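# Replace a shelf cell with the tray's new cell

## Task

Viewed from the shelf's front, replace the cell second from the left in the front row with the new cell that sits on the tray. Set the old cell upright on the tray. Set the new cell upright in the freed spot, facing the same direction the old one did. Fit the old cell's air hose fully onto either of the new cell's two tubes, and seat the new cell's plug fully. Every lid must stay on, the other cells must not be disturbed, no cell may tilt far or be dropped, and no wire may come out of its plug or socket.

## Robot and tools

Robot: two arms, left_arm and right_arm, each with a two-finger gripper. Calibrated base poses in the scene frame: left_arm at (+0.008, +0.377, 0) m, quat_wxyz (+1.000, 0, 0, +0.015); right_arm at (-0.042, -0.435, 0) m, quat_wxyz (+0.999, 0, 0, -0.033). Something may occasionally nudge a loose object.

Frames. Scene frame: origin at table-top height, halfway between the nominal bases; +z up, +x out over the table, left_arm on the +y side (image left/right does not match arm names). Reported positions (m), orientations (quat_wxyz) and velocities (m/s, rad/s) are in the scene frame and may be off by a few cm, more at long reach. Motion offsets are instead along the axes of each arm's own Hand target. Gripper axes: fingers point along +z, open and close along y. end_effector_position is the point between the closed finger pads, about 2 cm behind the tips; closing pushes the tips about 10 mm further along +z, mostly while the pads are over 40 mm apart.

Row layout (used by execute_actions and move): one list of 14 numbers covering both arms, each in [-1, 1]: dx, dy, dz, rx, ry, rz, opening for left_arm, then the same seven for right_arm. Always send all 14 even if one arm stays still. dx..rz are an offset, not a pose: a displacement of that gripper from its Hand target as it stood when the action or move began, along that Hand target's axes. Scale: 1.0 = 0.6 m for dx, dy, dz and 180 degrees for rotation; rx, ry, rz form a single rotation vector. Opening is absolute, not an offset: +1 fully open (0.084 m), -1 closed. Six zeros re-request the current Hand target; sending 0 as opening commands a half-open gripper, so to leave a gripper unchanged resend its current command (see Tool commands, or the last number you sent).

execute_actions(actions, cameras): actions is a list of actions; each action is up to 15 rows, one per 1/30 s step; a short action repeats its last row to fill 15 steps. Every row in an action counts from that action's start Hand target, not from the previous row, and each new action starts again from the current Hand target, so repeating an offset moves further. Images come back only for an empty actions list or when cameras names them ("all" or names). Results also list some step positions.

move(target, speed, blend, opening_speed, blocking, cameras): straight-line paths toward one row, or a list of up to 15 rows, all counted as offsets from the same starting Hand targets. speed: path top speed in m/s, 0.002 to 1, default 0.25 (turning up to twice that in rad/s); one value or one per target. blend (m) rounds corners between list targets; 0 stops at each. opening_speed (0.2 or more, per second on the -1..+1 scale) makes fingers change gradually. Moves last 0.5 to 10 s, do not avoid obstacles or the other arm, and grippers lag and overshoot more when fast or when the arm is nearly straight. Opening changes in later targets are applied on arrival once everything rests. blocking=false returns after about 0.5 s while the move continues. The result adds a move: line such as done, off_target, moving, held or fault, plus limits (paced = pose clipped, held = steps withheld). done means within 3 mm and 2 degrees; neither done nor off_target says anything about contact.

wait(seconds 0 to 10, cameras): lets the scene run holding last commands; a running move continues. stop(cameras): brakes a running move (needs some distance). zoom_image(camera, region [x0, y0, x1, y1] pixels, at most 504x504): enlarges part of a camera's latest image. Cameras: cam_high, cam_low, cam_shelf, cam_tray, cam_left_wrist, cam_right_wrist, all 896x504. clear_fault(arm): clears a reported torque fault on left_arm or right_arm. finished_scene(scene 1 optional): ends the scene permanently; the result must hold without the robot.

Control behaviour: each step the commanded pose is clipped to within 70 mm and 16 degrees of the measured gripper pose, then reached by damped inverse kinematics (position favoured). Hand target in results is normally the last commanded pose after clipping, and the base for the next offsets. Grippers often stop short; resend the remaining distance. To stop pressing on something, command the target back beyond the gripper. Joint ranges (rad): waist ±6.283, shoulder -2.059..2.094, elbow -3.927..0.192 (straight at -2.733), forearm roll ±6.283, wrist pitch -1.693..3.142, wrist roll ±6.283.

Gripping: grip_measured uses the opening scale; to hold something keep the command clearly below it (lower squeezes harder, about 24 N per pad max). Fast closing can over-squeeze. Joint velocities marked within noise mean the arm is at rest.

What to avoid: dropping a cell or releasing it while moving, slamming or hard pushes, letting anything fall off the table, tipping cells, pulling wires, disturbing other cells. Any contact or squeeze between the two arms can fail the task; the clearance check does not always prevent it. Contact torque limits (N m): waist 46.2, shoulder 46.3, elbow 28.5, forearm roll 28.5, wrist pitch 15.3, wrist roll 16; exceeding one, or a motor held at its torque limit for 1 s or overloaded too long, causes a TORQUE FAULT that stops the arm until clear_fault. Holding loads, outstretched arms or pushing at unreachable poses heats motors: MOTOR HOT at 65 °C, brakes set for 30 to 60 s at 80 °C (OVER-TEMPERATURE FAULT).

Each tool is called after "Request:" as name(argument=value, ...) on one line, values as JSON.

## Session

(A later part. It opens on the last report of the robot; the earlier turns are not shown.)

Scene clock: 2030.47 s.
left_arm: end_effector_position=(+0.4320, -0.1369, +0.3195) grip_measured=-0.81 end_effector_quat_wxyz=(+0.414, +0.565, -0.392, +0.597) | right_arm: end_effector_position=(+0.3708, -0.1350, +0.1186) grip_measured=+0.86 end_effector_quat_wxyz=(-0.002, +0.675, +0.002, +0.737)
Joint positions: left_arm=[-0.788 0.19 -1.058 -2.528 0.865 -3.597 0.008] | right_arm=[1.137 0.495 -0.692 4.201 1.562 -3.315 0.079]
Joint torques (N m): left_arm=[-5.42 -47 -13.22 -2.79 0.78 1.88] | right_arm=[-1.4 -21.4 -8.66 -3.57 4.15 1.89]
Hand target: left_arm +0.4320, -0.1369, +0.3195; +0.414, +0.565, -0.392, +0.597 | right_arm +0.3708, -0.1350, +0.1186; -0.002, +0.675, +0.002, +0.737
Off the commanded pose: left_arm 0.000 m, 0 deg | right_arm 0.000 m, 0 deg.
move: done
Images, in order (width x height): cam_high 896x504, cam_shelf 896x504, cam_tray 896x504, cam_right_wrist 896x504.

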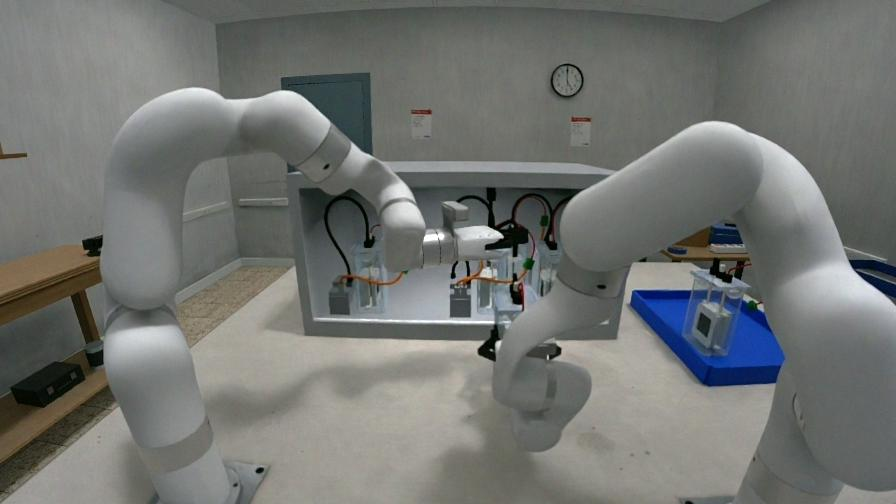

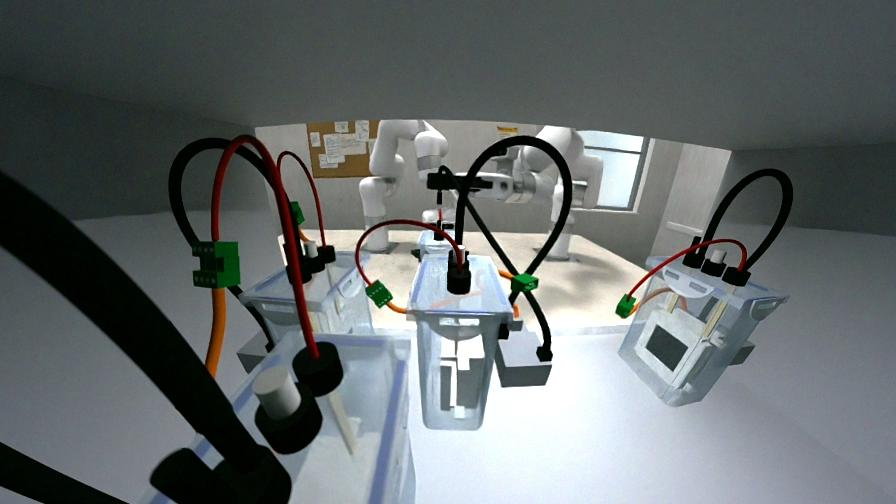

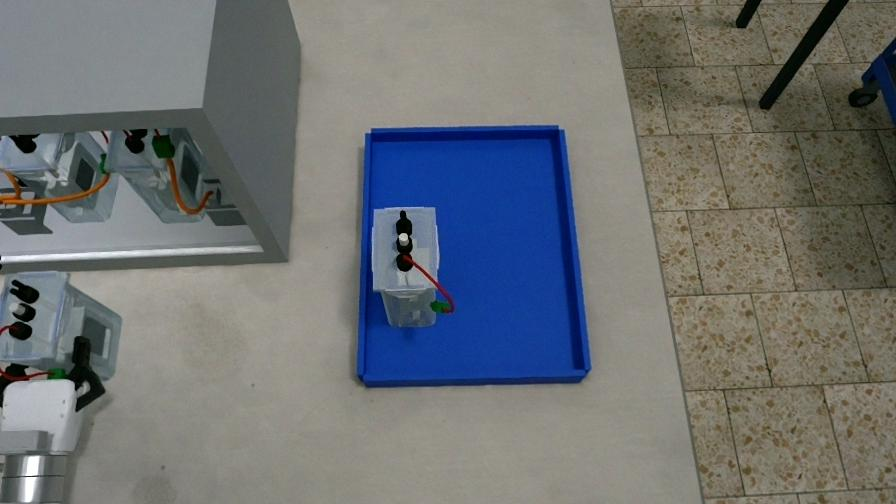

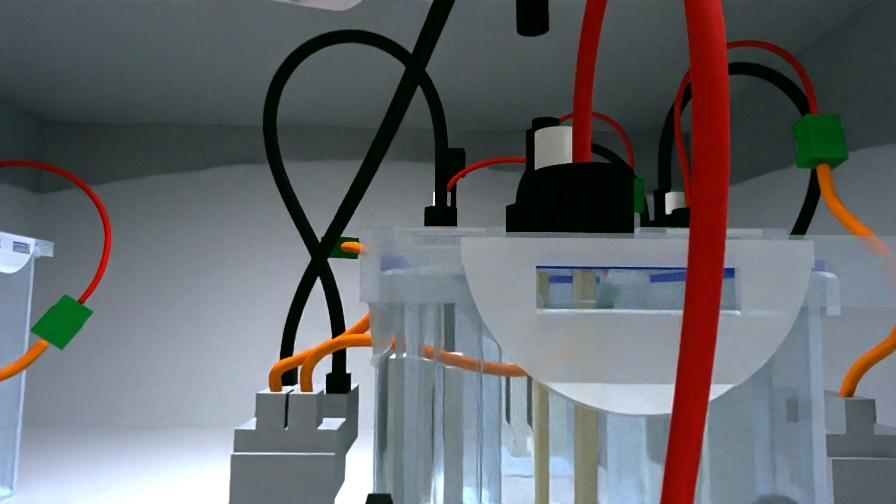

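Request:
move(target=[[-0.0367,0.002,0.0055,0,0,0,-1,0,0,0,0,0,0,-1]], speed=0.03, cameras=["cam_tray","cam_high","cam_shelf","cam_right_wrist"])

Request:
zoom_image(camera="cam_tray", region=[0, 240, 60, 320])

Request:
zoom_image(camera="cam_right_wrist", region=[480, 0, 620, 200])

Request:
zoom_image(camera="cam_high", region=[480, 220, 560, 320])

Request:
zoom_image(camera="cam_shelf", region=[400, 150, 500, 250])

Scene clock: 2043.63 s.
left_arm: end_effector_position=(+0.4324, -0.1416, +0.2976) grip_measured=-0.81 end_effector_quat_wxyz=(+0.414, +0.565, -0.392, +0.597) | right_arm: end_effector_position=(+0.3708, -0.1350, +0.1186) grip_measured=+0.86 end_effector_quat_wxyz=(-0.002, +0.675, +0.002, +0.737)
Joint positions: left_arm=[-0.79 0.239 -1.057 -2.552 0.905 -3.559 0.008] | right_arm=[1.137 0.495 -0.692 4.201 1.562 -3.315 0.079]
Joint torques (N m): left_arm=[-5.17 -29.61 -20.3 -3.06 5.19 2.02] | right_arm=[3.46 -21.25 -8.57 -1.42 4.06 1.37]
Hand target: left_arm +0.4324, -0.1416, +0.2977; +0.414, +0.565, -0.392, +0.597 | right_arm +0.3708, -0.1350, +0.1186; -0.002, +0.675, +0.002, +0.737
Off the commanded pose: left_arm 0.000 m, 0 deg | right_arm 0.000 m, 0 deg.
move: done
Images, in order (width x height): cam_high 896x504, cam_shelf 896x504, cam_tray 896x504, cam_right_wrist 896x504.

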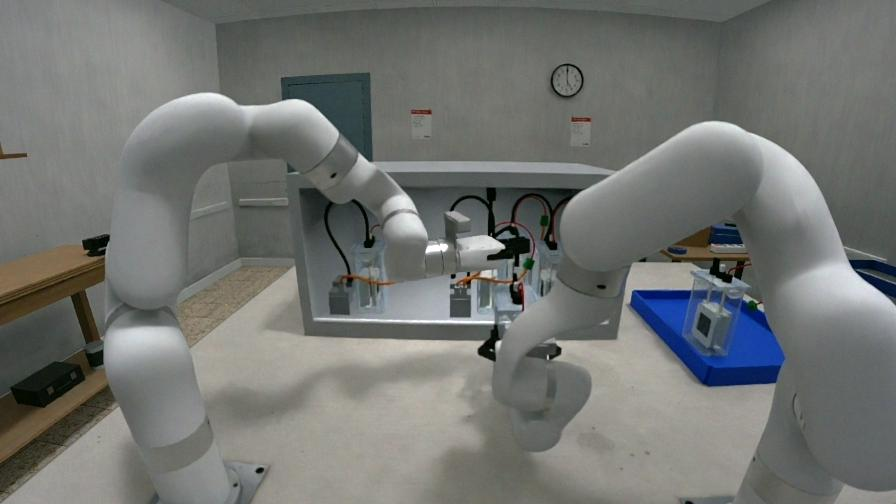

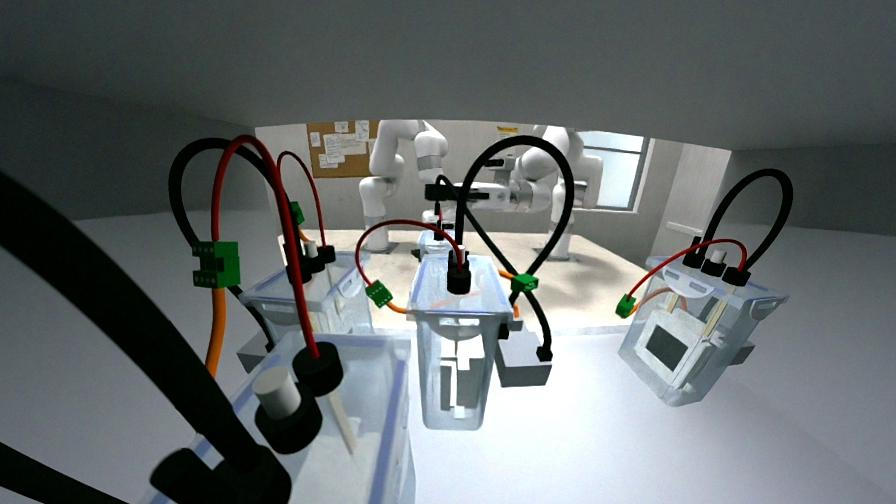

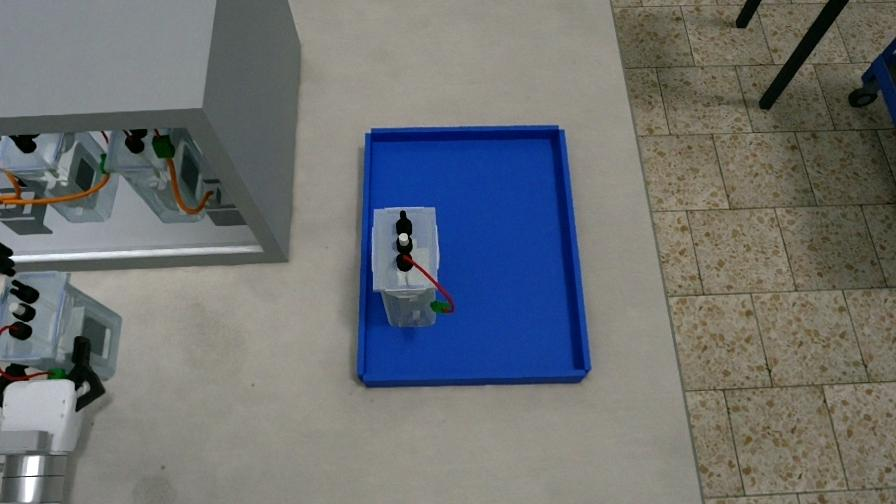

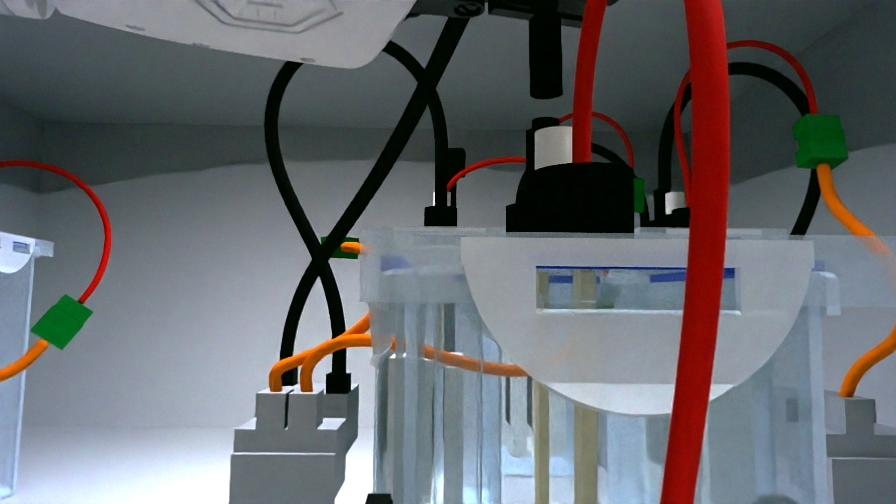

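Scaled by 6.300 from the camera's 896x504 image, which has a finer 1280x720 frame.

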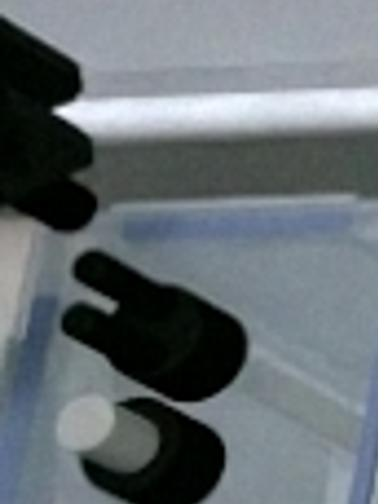

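Scaled by 2.520 from the camera's 896x504 image, which has a finer 1280x720 frame.

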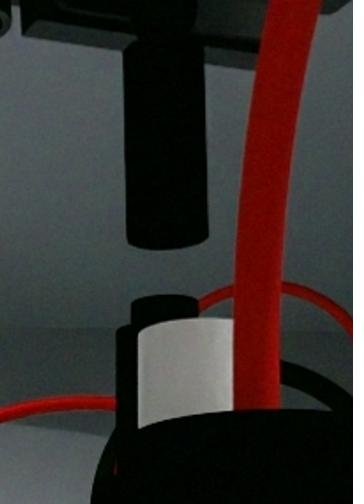

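Scaled by 5.040 from the camera's 896x504 image, which has a finer 1280x720 frame.

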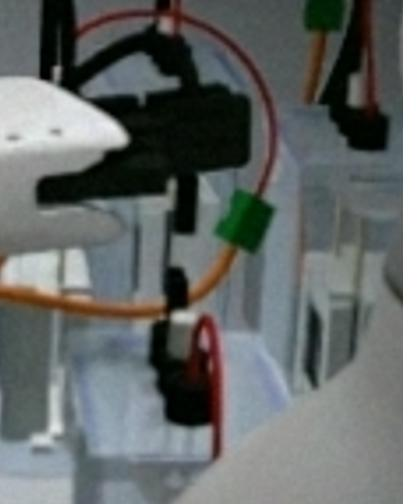

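Scaled by 5.040 from the camera's 896x504 image, which has a finer 1280x720 frame.

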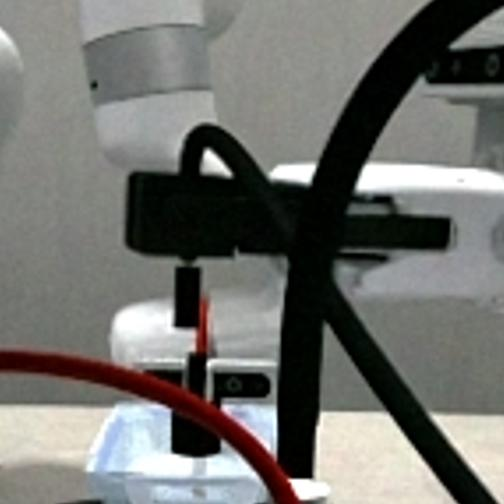

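Request:
move(target=[[0,0.018,-0.0067,0,0,0,-1,0,0,0,0,0,0,-1]], speed=0.03, cameras=["cam_tray","cam_right_wrist"])

Request:
zoom_image(camera="cam_tray", region=[0, 240, 60, 320])

Request:
zoom_image(camera="cam_right_wrist", region=[480, 0, 620, 200])

Scene clock: 2051.63 s.
left_arm: end_effector_position=(+0.4209, -0.1416, +0.2974) grip_measured=-0.81 end_effector_quat_wxyz=(+0.414, +0.565, -0.392, +0.597) | right_arm: end_effector_position=(+0.3708, -0.1350, +0.1186) grip_measured=+0.86 end_effector_quat_wxyz=(-0.002, +0.675, +0.002, +0.737)
Joint positions: left_arm=[-0.806 0.215 -1.025 -2.575 0.905 -3.541 0.008] | right_arm=[1.137 0.495 -0.692 4.201 1.562 -3.315 0.079]
Joint torques (N m): left_arm=[-5.29 -46.79 -12.65 -3.1 5.5 1.97] | right_arm=[3.82 -21.42 -8.54 0.62 4.19 0.86]
Hand target: left_arm +0.4209, -0.1416, +0.2974; +0.414, +0.565, -0.392, +0.597 | right_arm +0.3708, -0.1350, +0.1186; -0.002, +0.675, +0.002, +0.737
Off the commanded pose: left_arm 0.000 m, 0 deg | right_arm 0.000 m, 0 deg.
move: done
Images, in order (width x height): cam_tray 896x504, cam_right_wrist 896x504.

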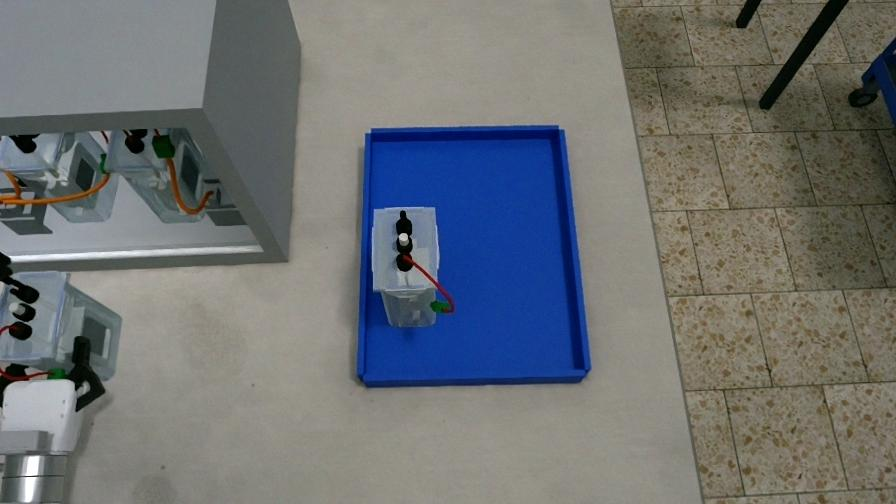

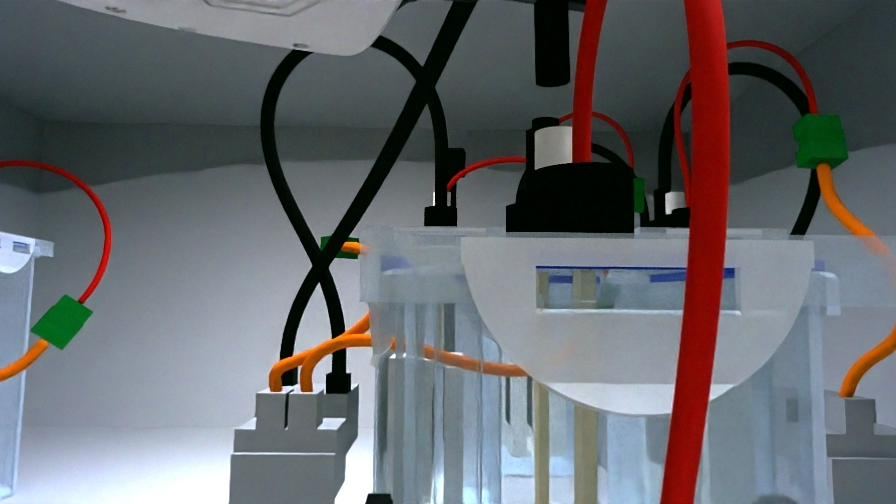

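Scaled by 6.300 from the camera's 896x504 image, which has a finer 1280x720 frame.

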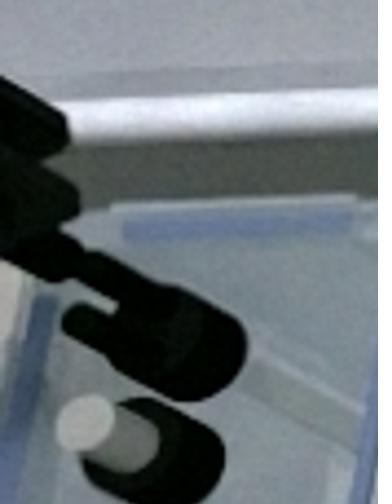

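Scaled by 2.520 from the camera's 896x504 image, which has a finer 1280x720 frame.

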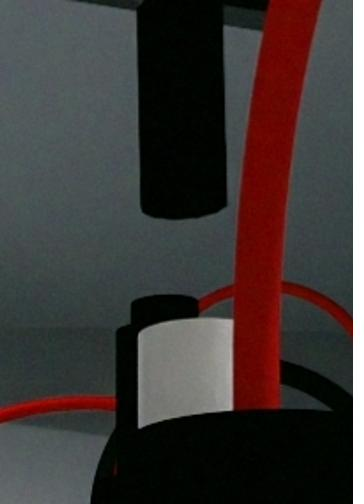

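Request:
move(target=[[0,-0.001,-0.0067,0,0,0,-1,0,0,0,0,0,0,-1],[-0.013,-0.001,-0.0067,0,0,0,-1,0,0,0,0,0,0,-1]], speed=0.03, cameras=["cam_tray","cam_right_wrist"])

Request:
zoom_image(camera="cam_tray", region=[0, 240, 60, 320])

Request:
zoom_image(camera="cam_right_wrist", region=[480, 0, 620, 200])

Scene clock: 2063.13 s.
left_arm: end_effector_position=(+0.4202, -0.1380, +0.2895) grip_measured=-0.81 end_effector_quat_wxyz=(+0.414, +0.565, -0.392, +0.597) | right_arm: end_effector_position=(+0.3708, -0.1350, +0.1186) grip_measured=+0.86 end_effector_quat_wxyz=(-0.002, +0.675, +0.002, +0.737)
Joint positions: left_arm=[-0.8 0.221 -1.008 -2.577 0.928 -3.53 0.008] | right_arm=[1.137 0.495 -0.692 4.201 1.562 -3.315 0.079]
Joint torques (N m): left_arm=[4.25 -28.97 -12.58 -2.86 5.37 2.11] | right_arm=[3.49 -21.5 -8.45 2.12 4.15 0.32]
Hand target: left_arm +0.4202, -0.1380, +0.2894; +0.414, +0.565, -0.392, +0.597 | right_arm +0.3708, -0.1350, +0.1186; -0.002, +0.675, +0.002, +0.737
Off the commanded pose: left_arm 0.000 m, 0 deg | right_arm 0.000 m, 0 deg.
move: done
Images, in order (width x height): cam_tray 896x504, cam_right_wrist 896x504.

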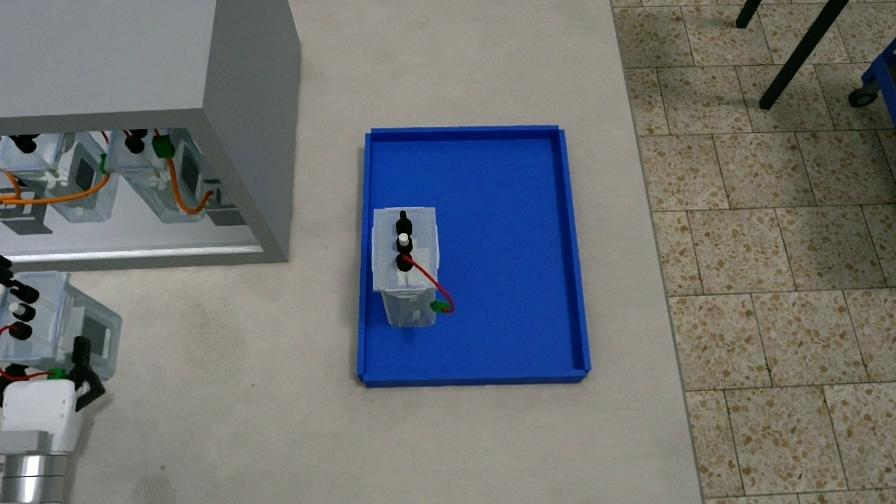

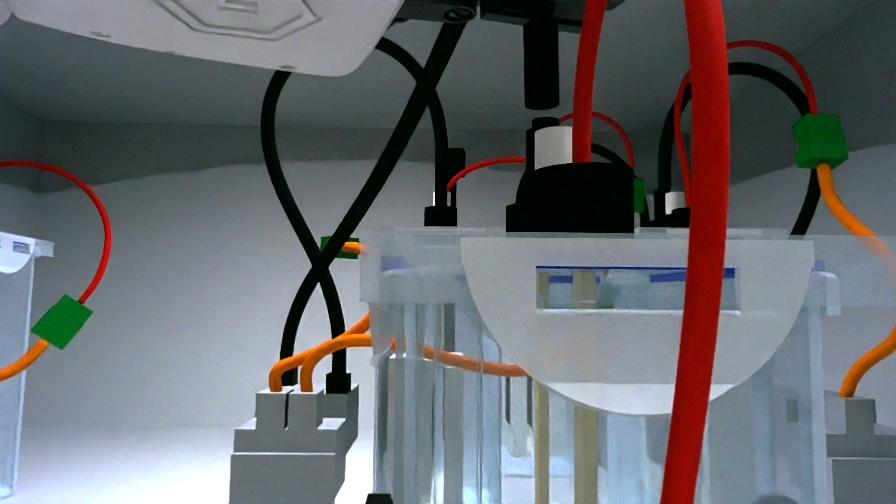

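Scaled by 6.300 from the camera's 896x504 image, which has a finer 1280x720 frame.

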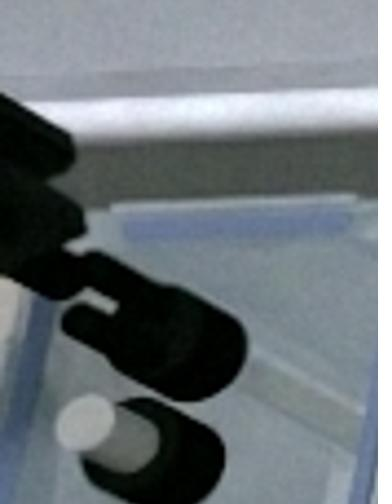

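Scaled by 2.520 from the camera's 896x504 image, which has a finer 1280x720 frame.

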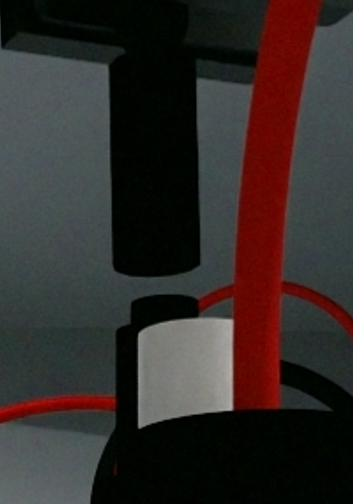

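Request:
move(target=[[0,-0.0055,0.002,0,0,0,-1,0,0,0,0,0,0,-1],[-0.007,-0.0055,0.002,0,0,0,-1,0,0,0,0,0,0,-1]], speed=0.03, cameras=["cam_tray","cam_right_wrist","cam_high"])

Request:
zoom_image(camera="cam_tray", region=[0, 250, 40, 300])

Request:
zoom_image(camera="cam_right_wrist", region=[500, 60, 600, 180])

Request:
zoom_image(camera="cam_high", region=[490, 230, 550, 320])

Scene clock: 2073.33 s.
left_arm: end_effector_position=(+0.4238, -0.1382, +0.2854) grip_measured=-0.81 end_effector_quat_wxyz=(+0.414, +0.565, -0.392, +0.597) | right_arm: end_effector_position=(+0.3708, -0.1350, +0.1186) grip_measured=+0.86 end_effector_quat_wxyz=(-0.002, +0.675, +0.002, +0.737)
Joint positions: left_arm=[-0.794 0.237 -1.016 -2.573 0.936 -3.53 0.008] | right_arm=[1.137 0.495 -0.692 4.201 1.562 -3.315 0.079]
Joint torques (N m): left_arm=[4.3 -29.19 -12.4 -3.16 5.23 1.93] | right_arm=[3.45 -21.39 -8.49 2.09 4.17 -0.33]
Hand target: left_arm +0.4238, -0.1382, +0.2853; +0.414, +0.565, -0.392, +0.597 | right_arm +0.3708, -0.1350, +0.1186; -0.002, +0.675, +0.002, +0.737
Off the commanded pose: left_arm 0.000 m, 0 deg | right_arm 0.000 m, 0 deg.
move: done
Images, in order (width x height): cam_high 896x504, cam_tray 896x504, cam_right_wrist 896x504.

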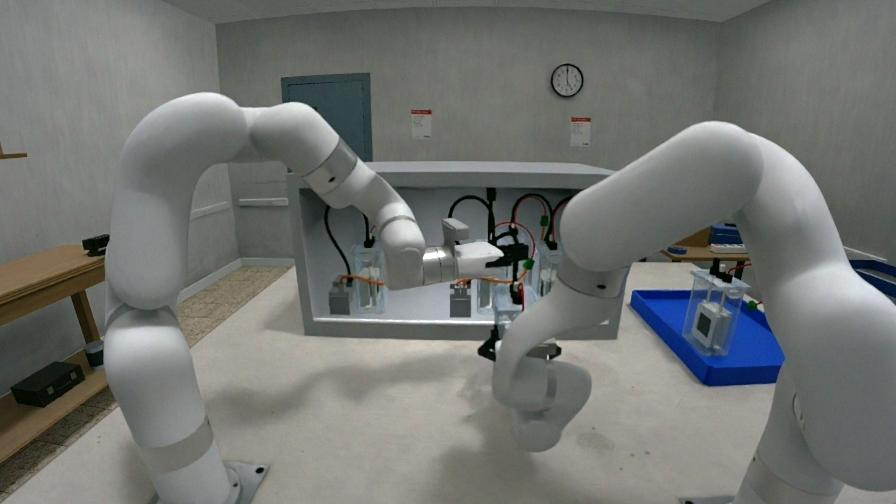

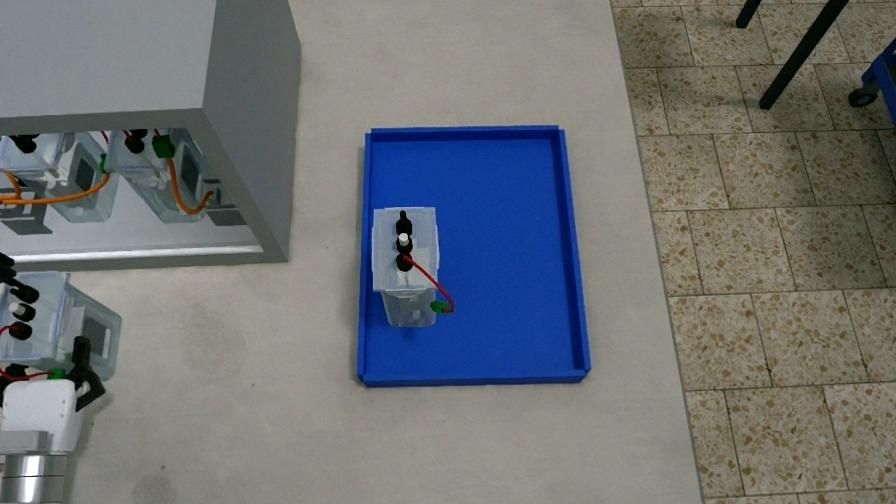

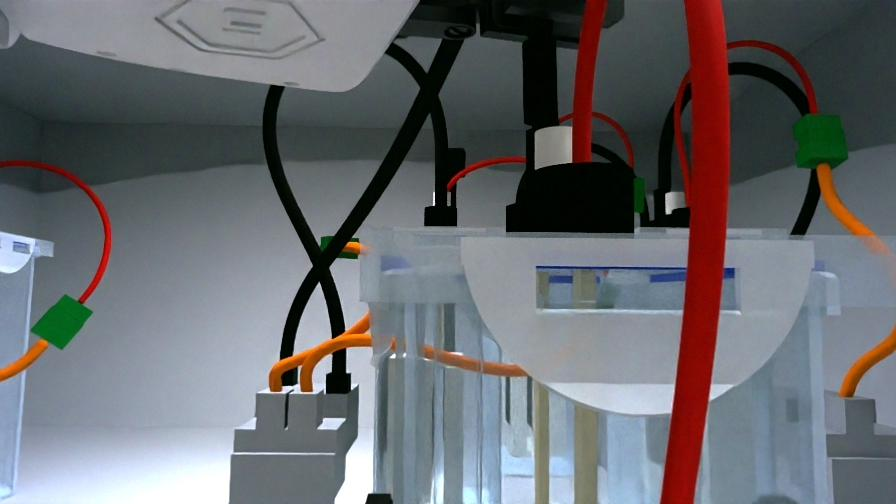

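Scaled by 10.080 from the camera's 896x504 image, which has a finer 1280x720 frame.

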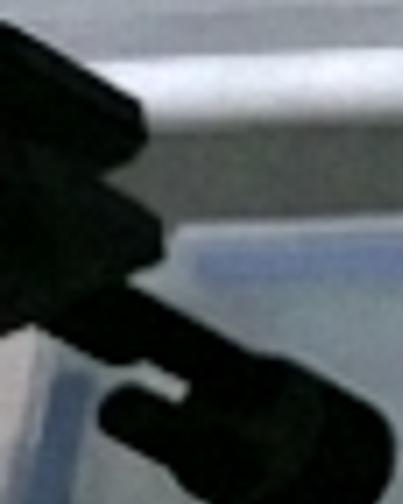

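Scaled by 4.200 from the camera's 896x504 image, which has a finer 1280x720 frame.

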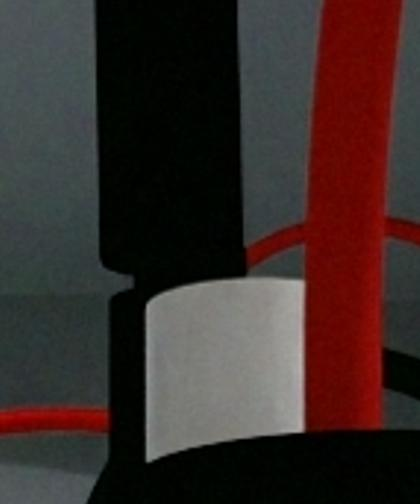

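Scaled by 5.600 from the camera's 896x504 image, which has a finer 1280x720 frame.

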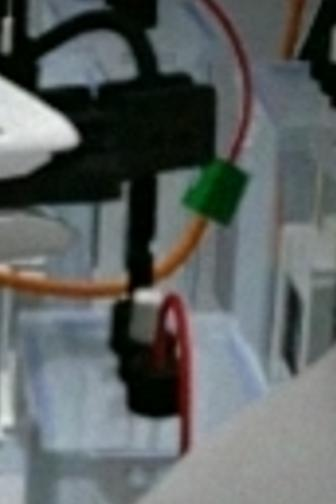

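Request:
move(target=[[-0.01,0,-0.001,0,0,0,-1,0,0,0,0,0,0,-1]], speed=0.015, cameras=["cam_tray","cam_right_wrist","cam_high"])

Request:
zoom_image(camera="cam_tray", region=[0, 250, 40, 300])

Request:
zoom_image(camera="cam_right_wrist", region=[480, 0, 620, 200])

Scene clock: 2083.20 s.
left_arm: end_effector_position=(+0.4237, -0.1380, +0.2793) grip_measured=-0.81 end_effector_quat_wxyz=(+0.414, +0.565, -0.392, +0.597) | right_arm: end_effector_position=(+0.3708, -0.1350, +0.1185) grip_measured=+0.86 end_effector_quat_wxyz=(-0.002, +0.676, +0.002, +0.737)
Joint positions: left_arm=[-0.792 0.248 -1.012 -2.577 0.95 -3.521 0.008] | right_arm=[1.137 0.495 -0.692 4.201 1.562 -3.315 0.079]
Joint torques (N m): left_arm=[3.52 -27.44 -11.17 -2.62 4.97 1.9] | right_arm=[3.77 -21.5 -8.63 2.31 4.4 -0.89]
Hand target: left_arm +0.4237, -0.1380, +0.2793; +0.414, +0.565, -0.392, +0.597 | right_arm +0.3708, -0.1350, +0.1186; -0.002, +0.675, +0.002, +0.737
Off the commanded pose: left_arm 0.000 m, 0 deg | right_arm 0.000 m, 0 deg.
move: done
Images, in order (width x height): cam_high 896x504, cam_tray 896x504, cam_right_wrist 896x504.

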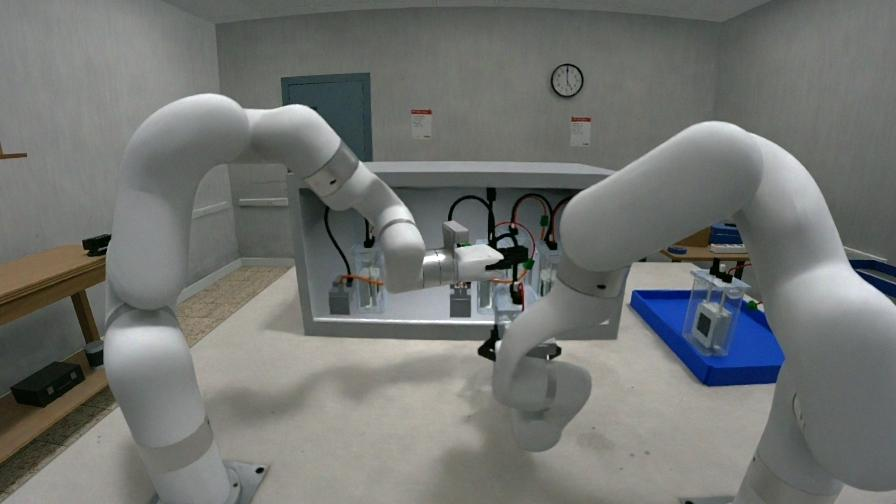

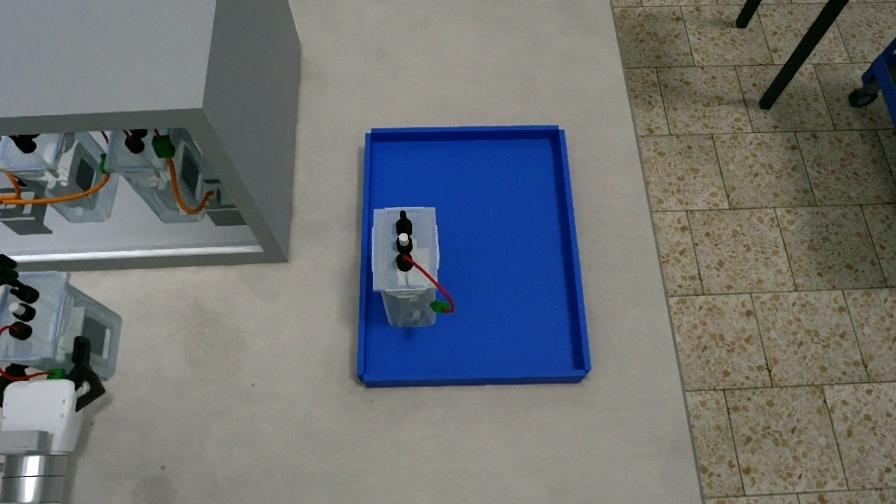

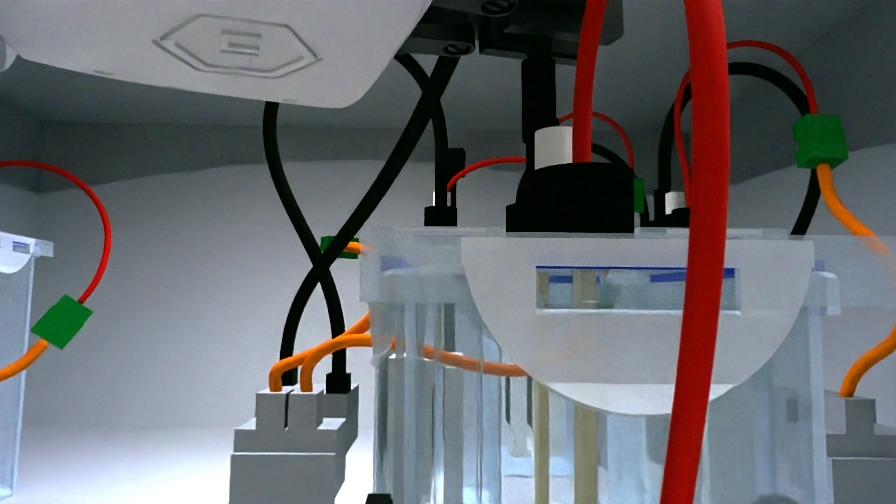

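Scaled by 10.080 from the camera's 896x504 image, which has a finer 1280x720 frame.

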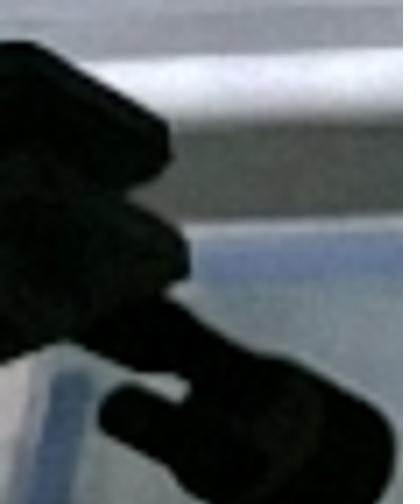

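Scaled by 2.520 from the camera's 896x504 image, which has a finer 1280x720 frame.

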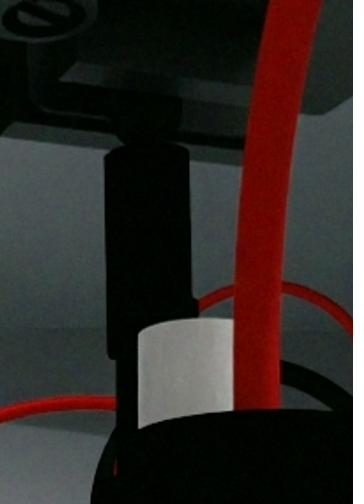

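Request:
move(target=[[-0.01,0,-0.0,0,0,0,-1,0,0,0,0,0,0,-1]], speed=0.015, cameras=["cam_tray","cam_right_wrist"])

Request:
zoom_image(camera="cam_tray", region=[0, 250, 40, 300])

Request:
zoom_image(camera="cam_right_wrist", region=[480, 0, 620, 200])

Scene clock: 2089.90 s.
left_arm: end_effector_position=(+0.4238, -0.1383, +0.2733) grip_measured=-0.81 end_effector_quat_wxyz=(+0.414, +0.565, -0.392, +0.597) | right_arm: end_effector_position=(+0.3708, -0.1350, +0.1185) grip_measured=+0.86 end_effector_quat_wxyz=(-0.002, +0.676, +0.002, +0.737)
Joint positions: left_arm=[-0.791 0.261 -1.011 -2.581 0.962 -3.512 0.008] | right_arm=[1.137 0.495 -0.692 4.201 1.562 -3.315 0.079]
Joint torques (N m): left_arm=[2.86 -26.97 -10.5 -2.44 4.78 1.82] | right_arm=[3.58 -21.59 -8.65 2.08 6.4 -1.3]
Hand target: left_arm +0.4238, -0.1383, +0.2733; +0.414, +0.565, -0.392, +0.597 | right_arm +0.3708, -0.1350, +0.1186; -0.002, +0.675, +0.002, +0.737
Off the commanded pose: left_arm 0.000 m, 0 deg | right_arm 0.000 m, 0 deg.
move: done
Images, in order (width x height): cam_tray 896x504, cam_right_wrist 896x504.

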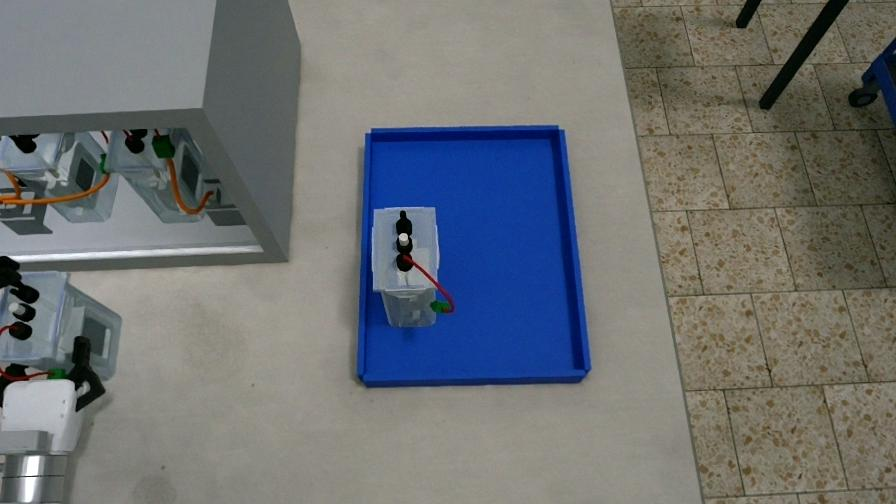

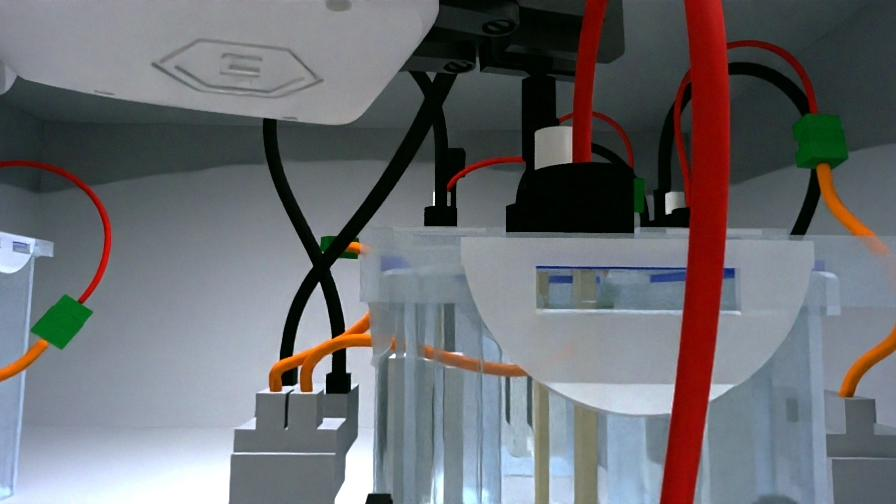

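Scaled by 10.080 from the camera's 896x504 image, which has a finer 1280x720 frame.

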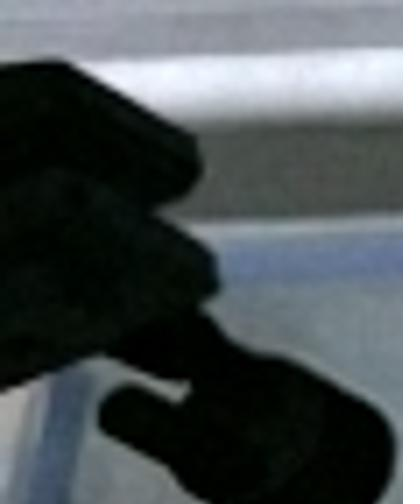

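Scaled by 2.520 from the camera's 896x504 image, which has a finer 1280x720 frame.

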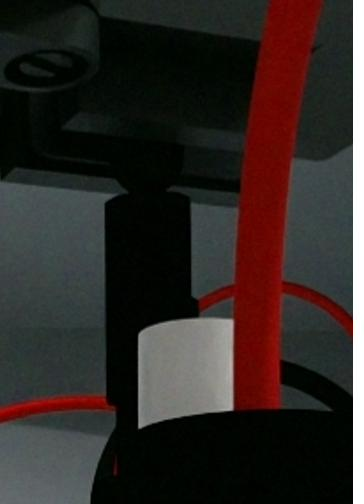

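Request:
move(target=[[-0.01,0,-0.0,0,0,0,-1,0,0,0,0,0,0,-1]], speed=0.015, cameras=["cam_right_wrist"])

Request:
zoom_image(camera="cam_right_wrist", region=[480, 40, 620, 240])

Scene clock: 2094.67 s.
left_arm: end_effector_position=(+0.4240, -0.1386, +0.2674) grip_measured=-0.81 end_effector_quat_wxyz=(+0.414, +0.565, -0.392, +0.597) | right_arm: end_effector_position=(+0.3708, -0.1350, +0.1186) grip_measured=+0.86 end_effector_quat_wxyz=(-0.002, +0.675, +0.002, +0.737)
Joint positions: left_arm=[-0.79 0.274 -1.009 -2.586 0.975 -3.504 0.008] | right_arm=[1.137 0.495 -0.692 4.201 1.562 -3.315 0.079]
Joint torques (N m): left_arm=[2.19 -25.55 -9.08 -1.8 4.41 1.72] | right_arm=[3.3 -21.49 -8.57 2.09 6.99 -1.74]
Hand target: left_arm +0.4240, -0.1386, +0.2673; +0.414, +0.565, -0.392, +0.597 | right_arm +0.3708, -0.1350, +0.1186; -0.002, +0.675, +0.002, +0.737
Off the commanded pose: left_arm 0.000 m, 0 deg | right_arm 0.000 m, 0 deg.
move: done
Images, in order (width x height): cam_right_wrist 896x504.

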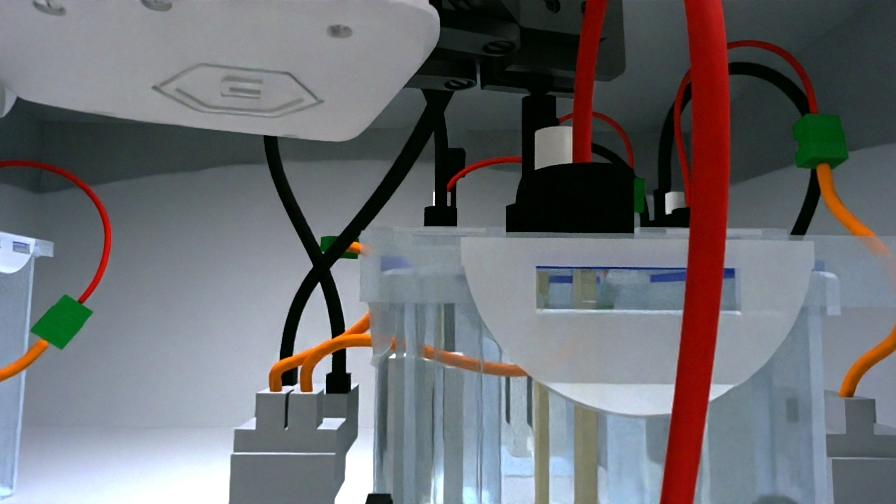

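Scaled by 2.520 from the camera's 896x504 image, which has a finer 1280x720 frame.

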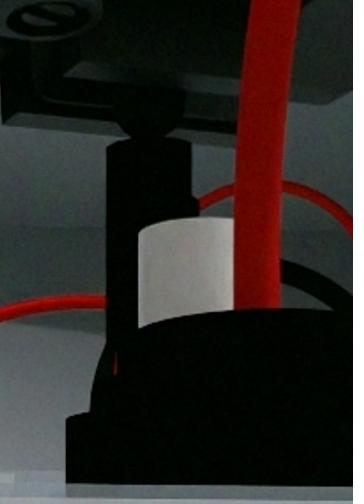

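Request:
move(target=[[-0.0067,0,-0.0,0,0,0,-1,0,0,0,0,0,0,-1]], speed=0.015)

Request:
move(target=[[-0.0035,0,-0.0,0,0,0,-1,0,0,0,0,0,0,-1]], speed=0.01, cameras=["cam_right_wrist","cam_high"])

Request:
zoom_image(camera="cam_right_wrist", region=[480, 40, 620, 240])

Request:
zoom_image(camera="cam_high", region=[490, 230, 550, 320])

Scene clock: 2099.43 s.
left_arm: end_effector_position=(+0.4241, -0.1388, +0.2634) grip_measured=-0.81 end_effector_quat_wxyz=(+0.414, +0.565, -0.392, +0.597) | right_arm: end_effector_position=(+0.3708, -0.1350, +0.1186) grip_measured=+0.86 end_effector_quat_wxyz=(-0.002, +0.675, +0.002, +0.737)
Joint positions: left_arm=[-0.79 0.283 -1.009 -2.588 0.983 -3.498 0.008] | right_arm=[1.137 0.495 -0.692 4.201 1.562 -3.315 0.079]
Joint torques (N m): left_arm=[1.18 -23.47 -7.61 -1.25 4.19 1.73] | right_arm=[3.43 -21.73 -9.77 1.96 6.47 -1.9]
Hand target: left_arm +0.4240, -0.1388, +0.2633; +0.414, +0.565, -0.392, +0.597 | right_arm +0.3708, -0.1350, +0.1186; -0.002, +0.675, +0.002, +0.737
Off the commanded pose: left_arm 0.000 m, 0 deg | right_arm 0.000 m, 0 deg.
move: done

Scene clock: 2100.13 s.
left_arm: end_effector_position=(+0.4241, -0.1389, +0.2612) grip_measured=-0.81 end_effector_quat_wxyz=(+0.414, +0.565, -0.392, +0.597) | right_arm: end_effector_position=(+0.3708, -0.1350, +0.1186) grip_measured=+0.86 end_effector_quat_wxyz=(-0.002, +0.675, +0.002, +0.737)
Joint positions: left_arm=[-0.789 0.288 -1.009 -2.59 0.987 -3.495 0.008] | right_arm=[1.137 0.495 -0.692 4.201 1.562 -3.315 0.079]
Joint torques (N m): left_arm=[0.51 -22.33 -6.61 -0.79 3.75 1.72] | right_arm=[3.56 -21.66 -10 1.89 6.43 -1.89]
Hand target: left_arm +0.4241, -0.1389, +0.2612; +0.414, +0.565, -0.392, +0.597 | right_arm +0.3708, -0.1350, +0.1186; -0.002, +0.675, +0.002, +0.737
Off the commanded pose: left_arm 0.000 m, 0 deg | right_arm 0.000 m, 0 deg.
move: done
Images, in order (width x height): cam_high 896x504, cam_right_wrist 896x504.

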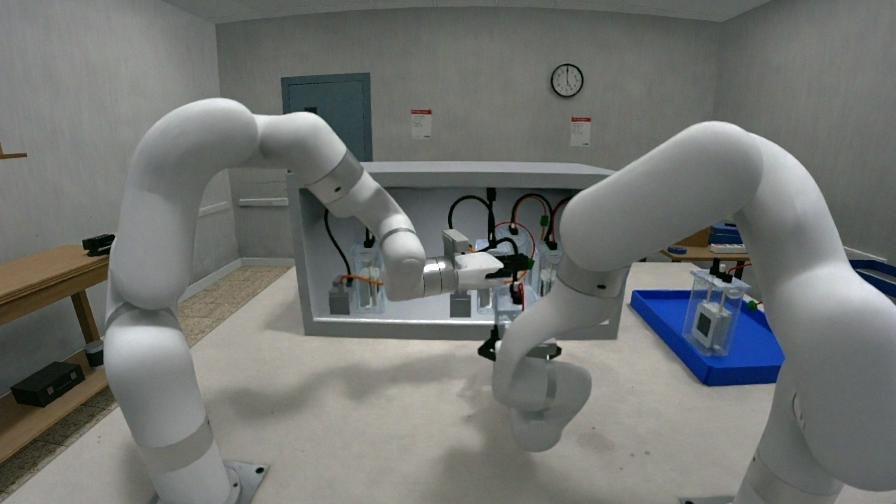

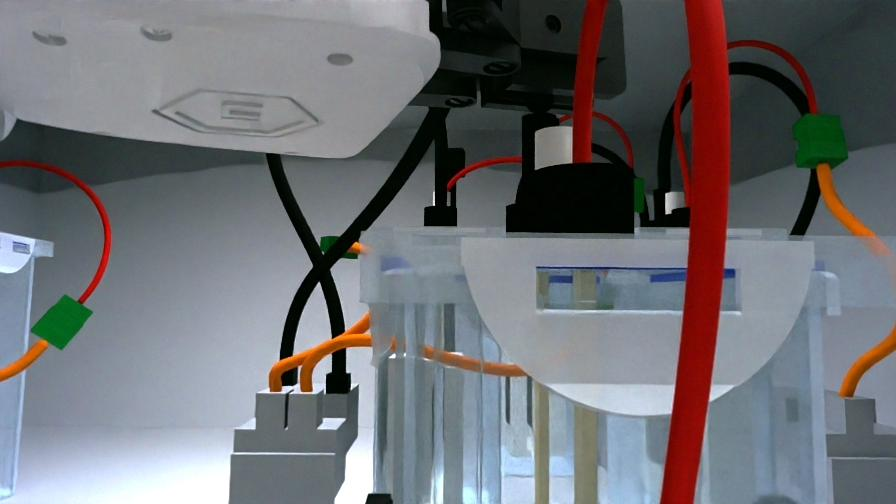

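Scaled by 2.520 from the camera's 896x504 image, which has a finer 1280x720 frame.

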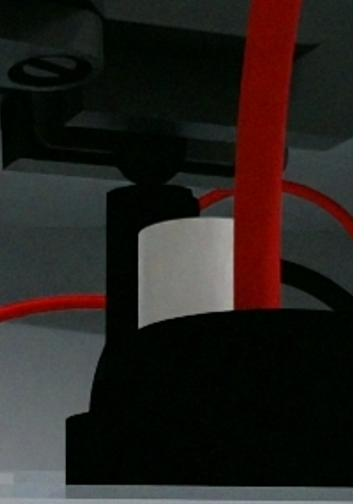

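Scaled by 5.600 from the camera's 896x504 image, which has a finer 1280x720 frame.

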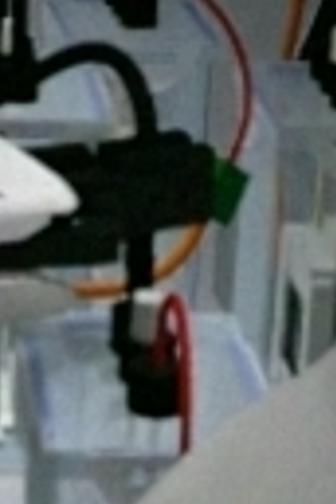

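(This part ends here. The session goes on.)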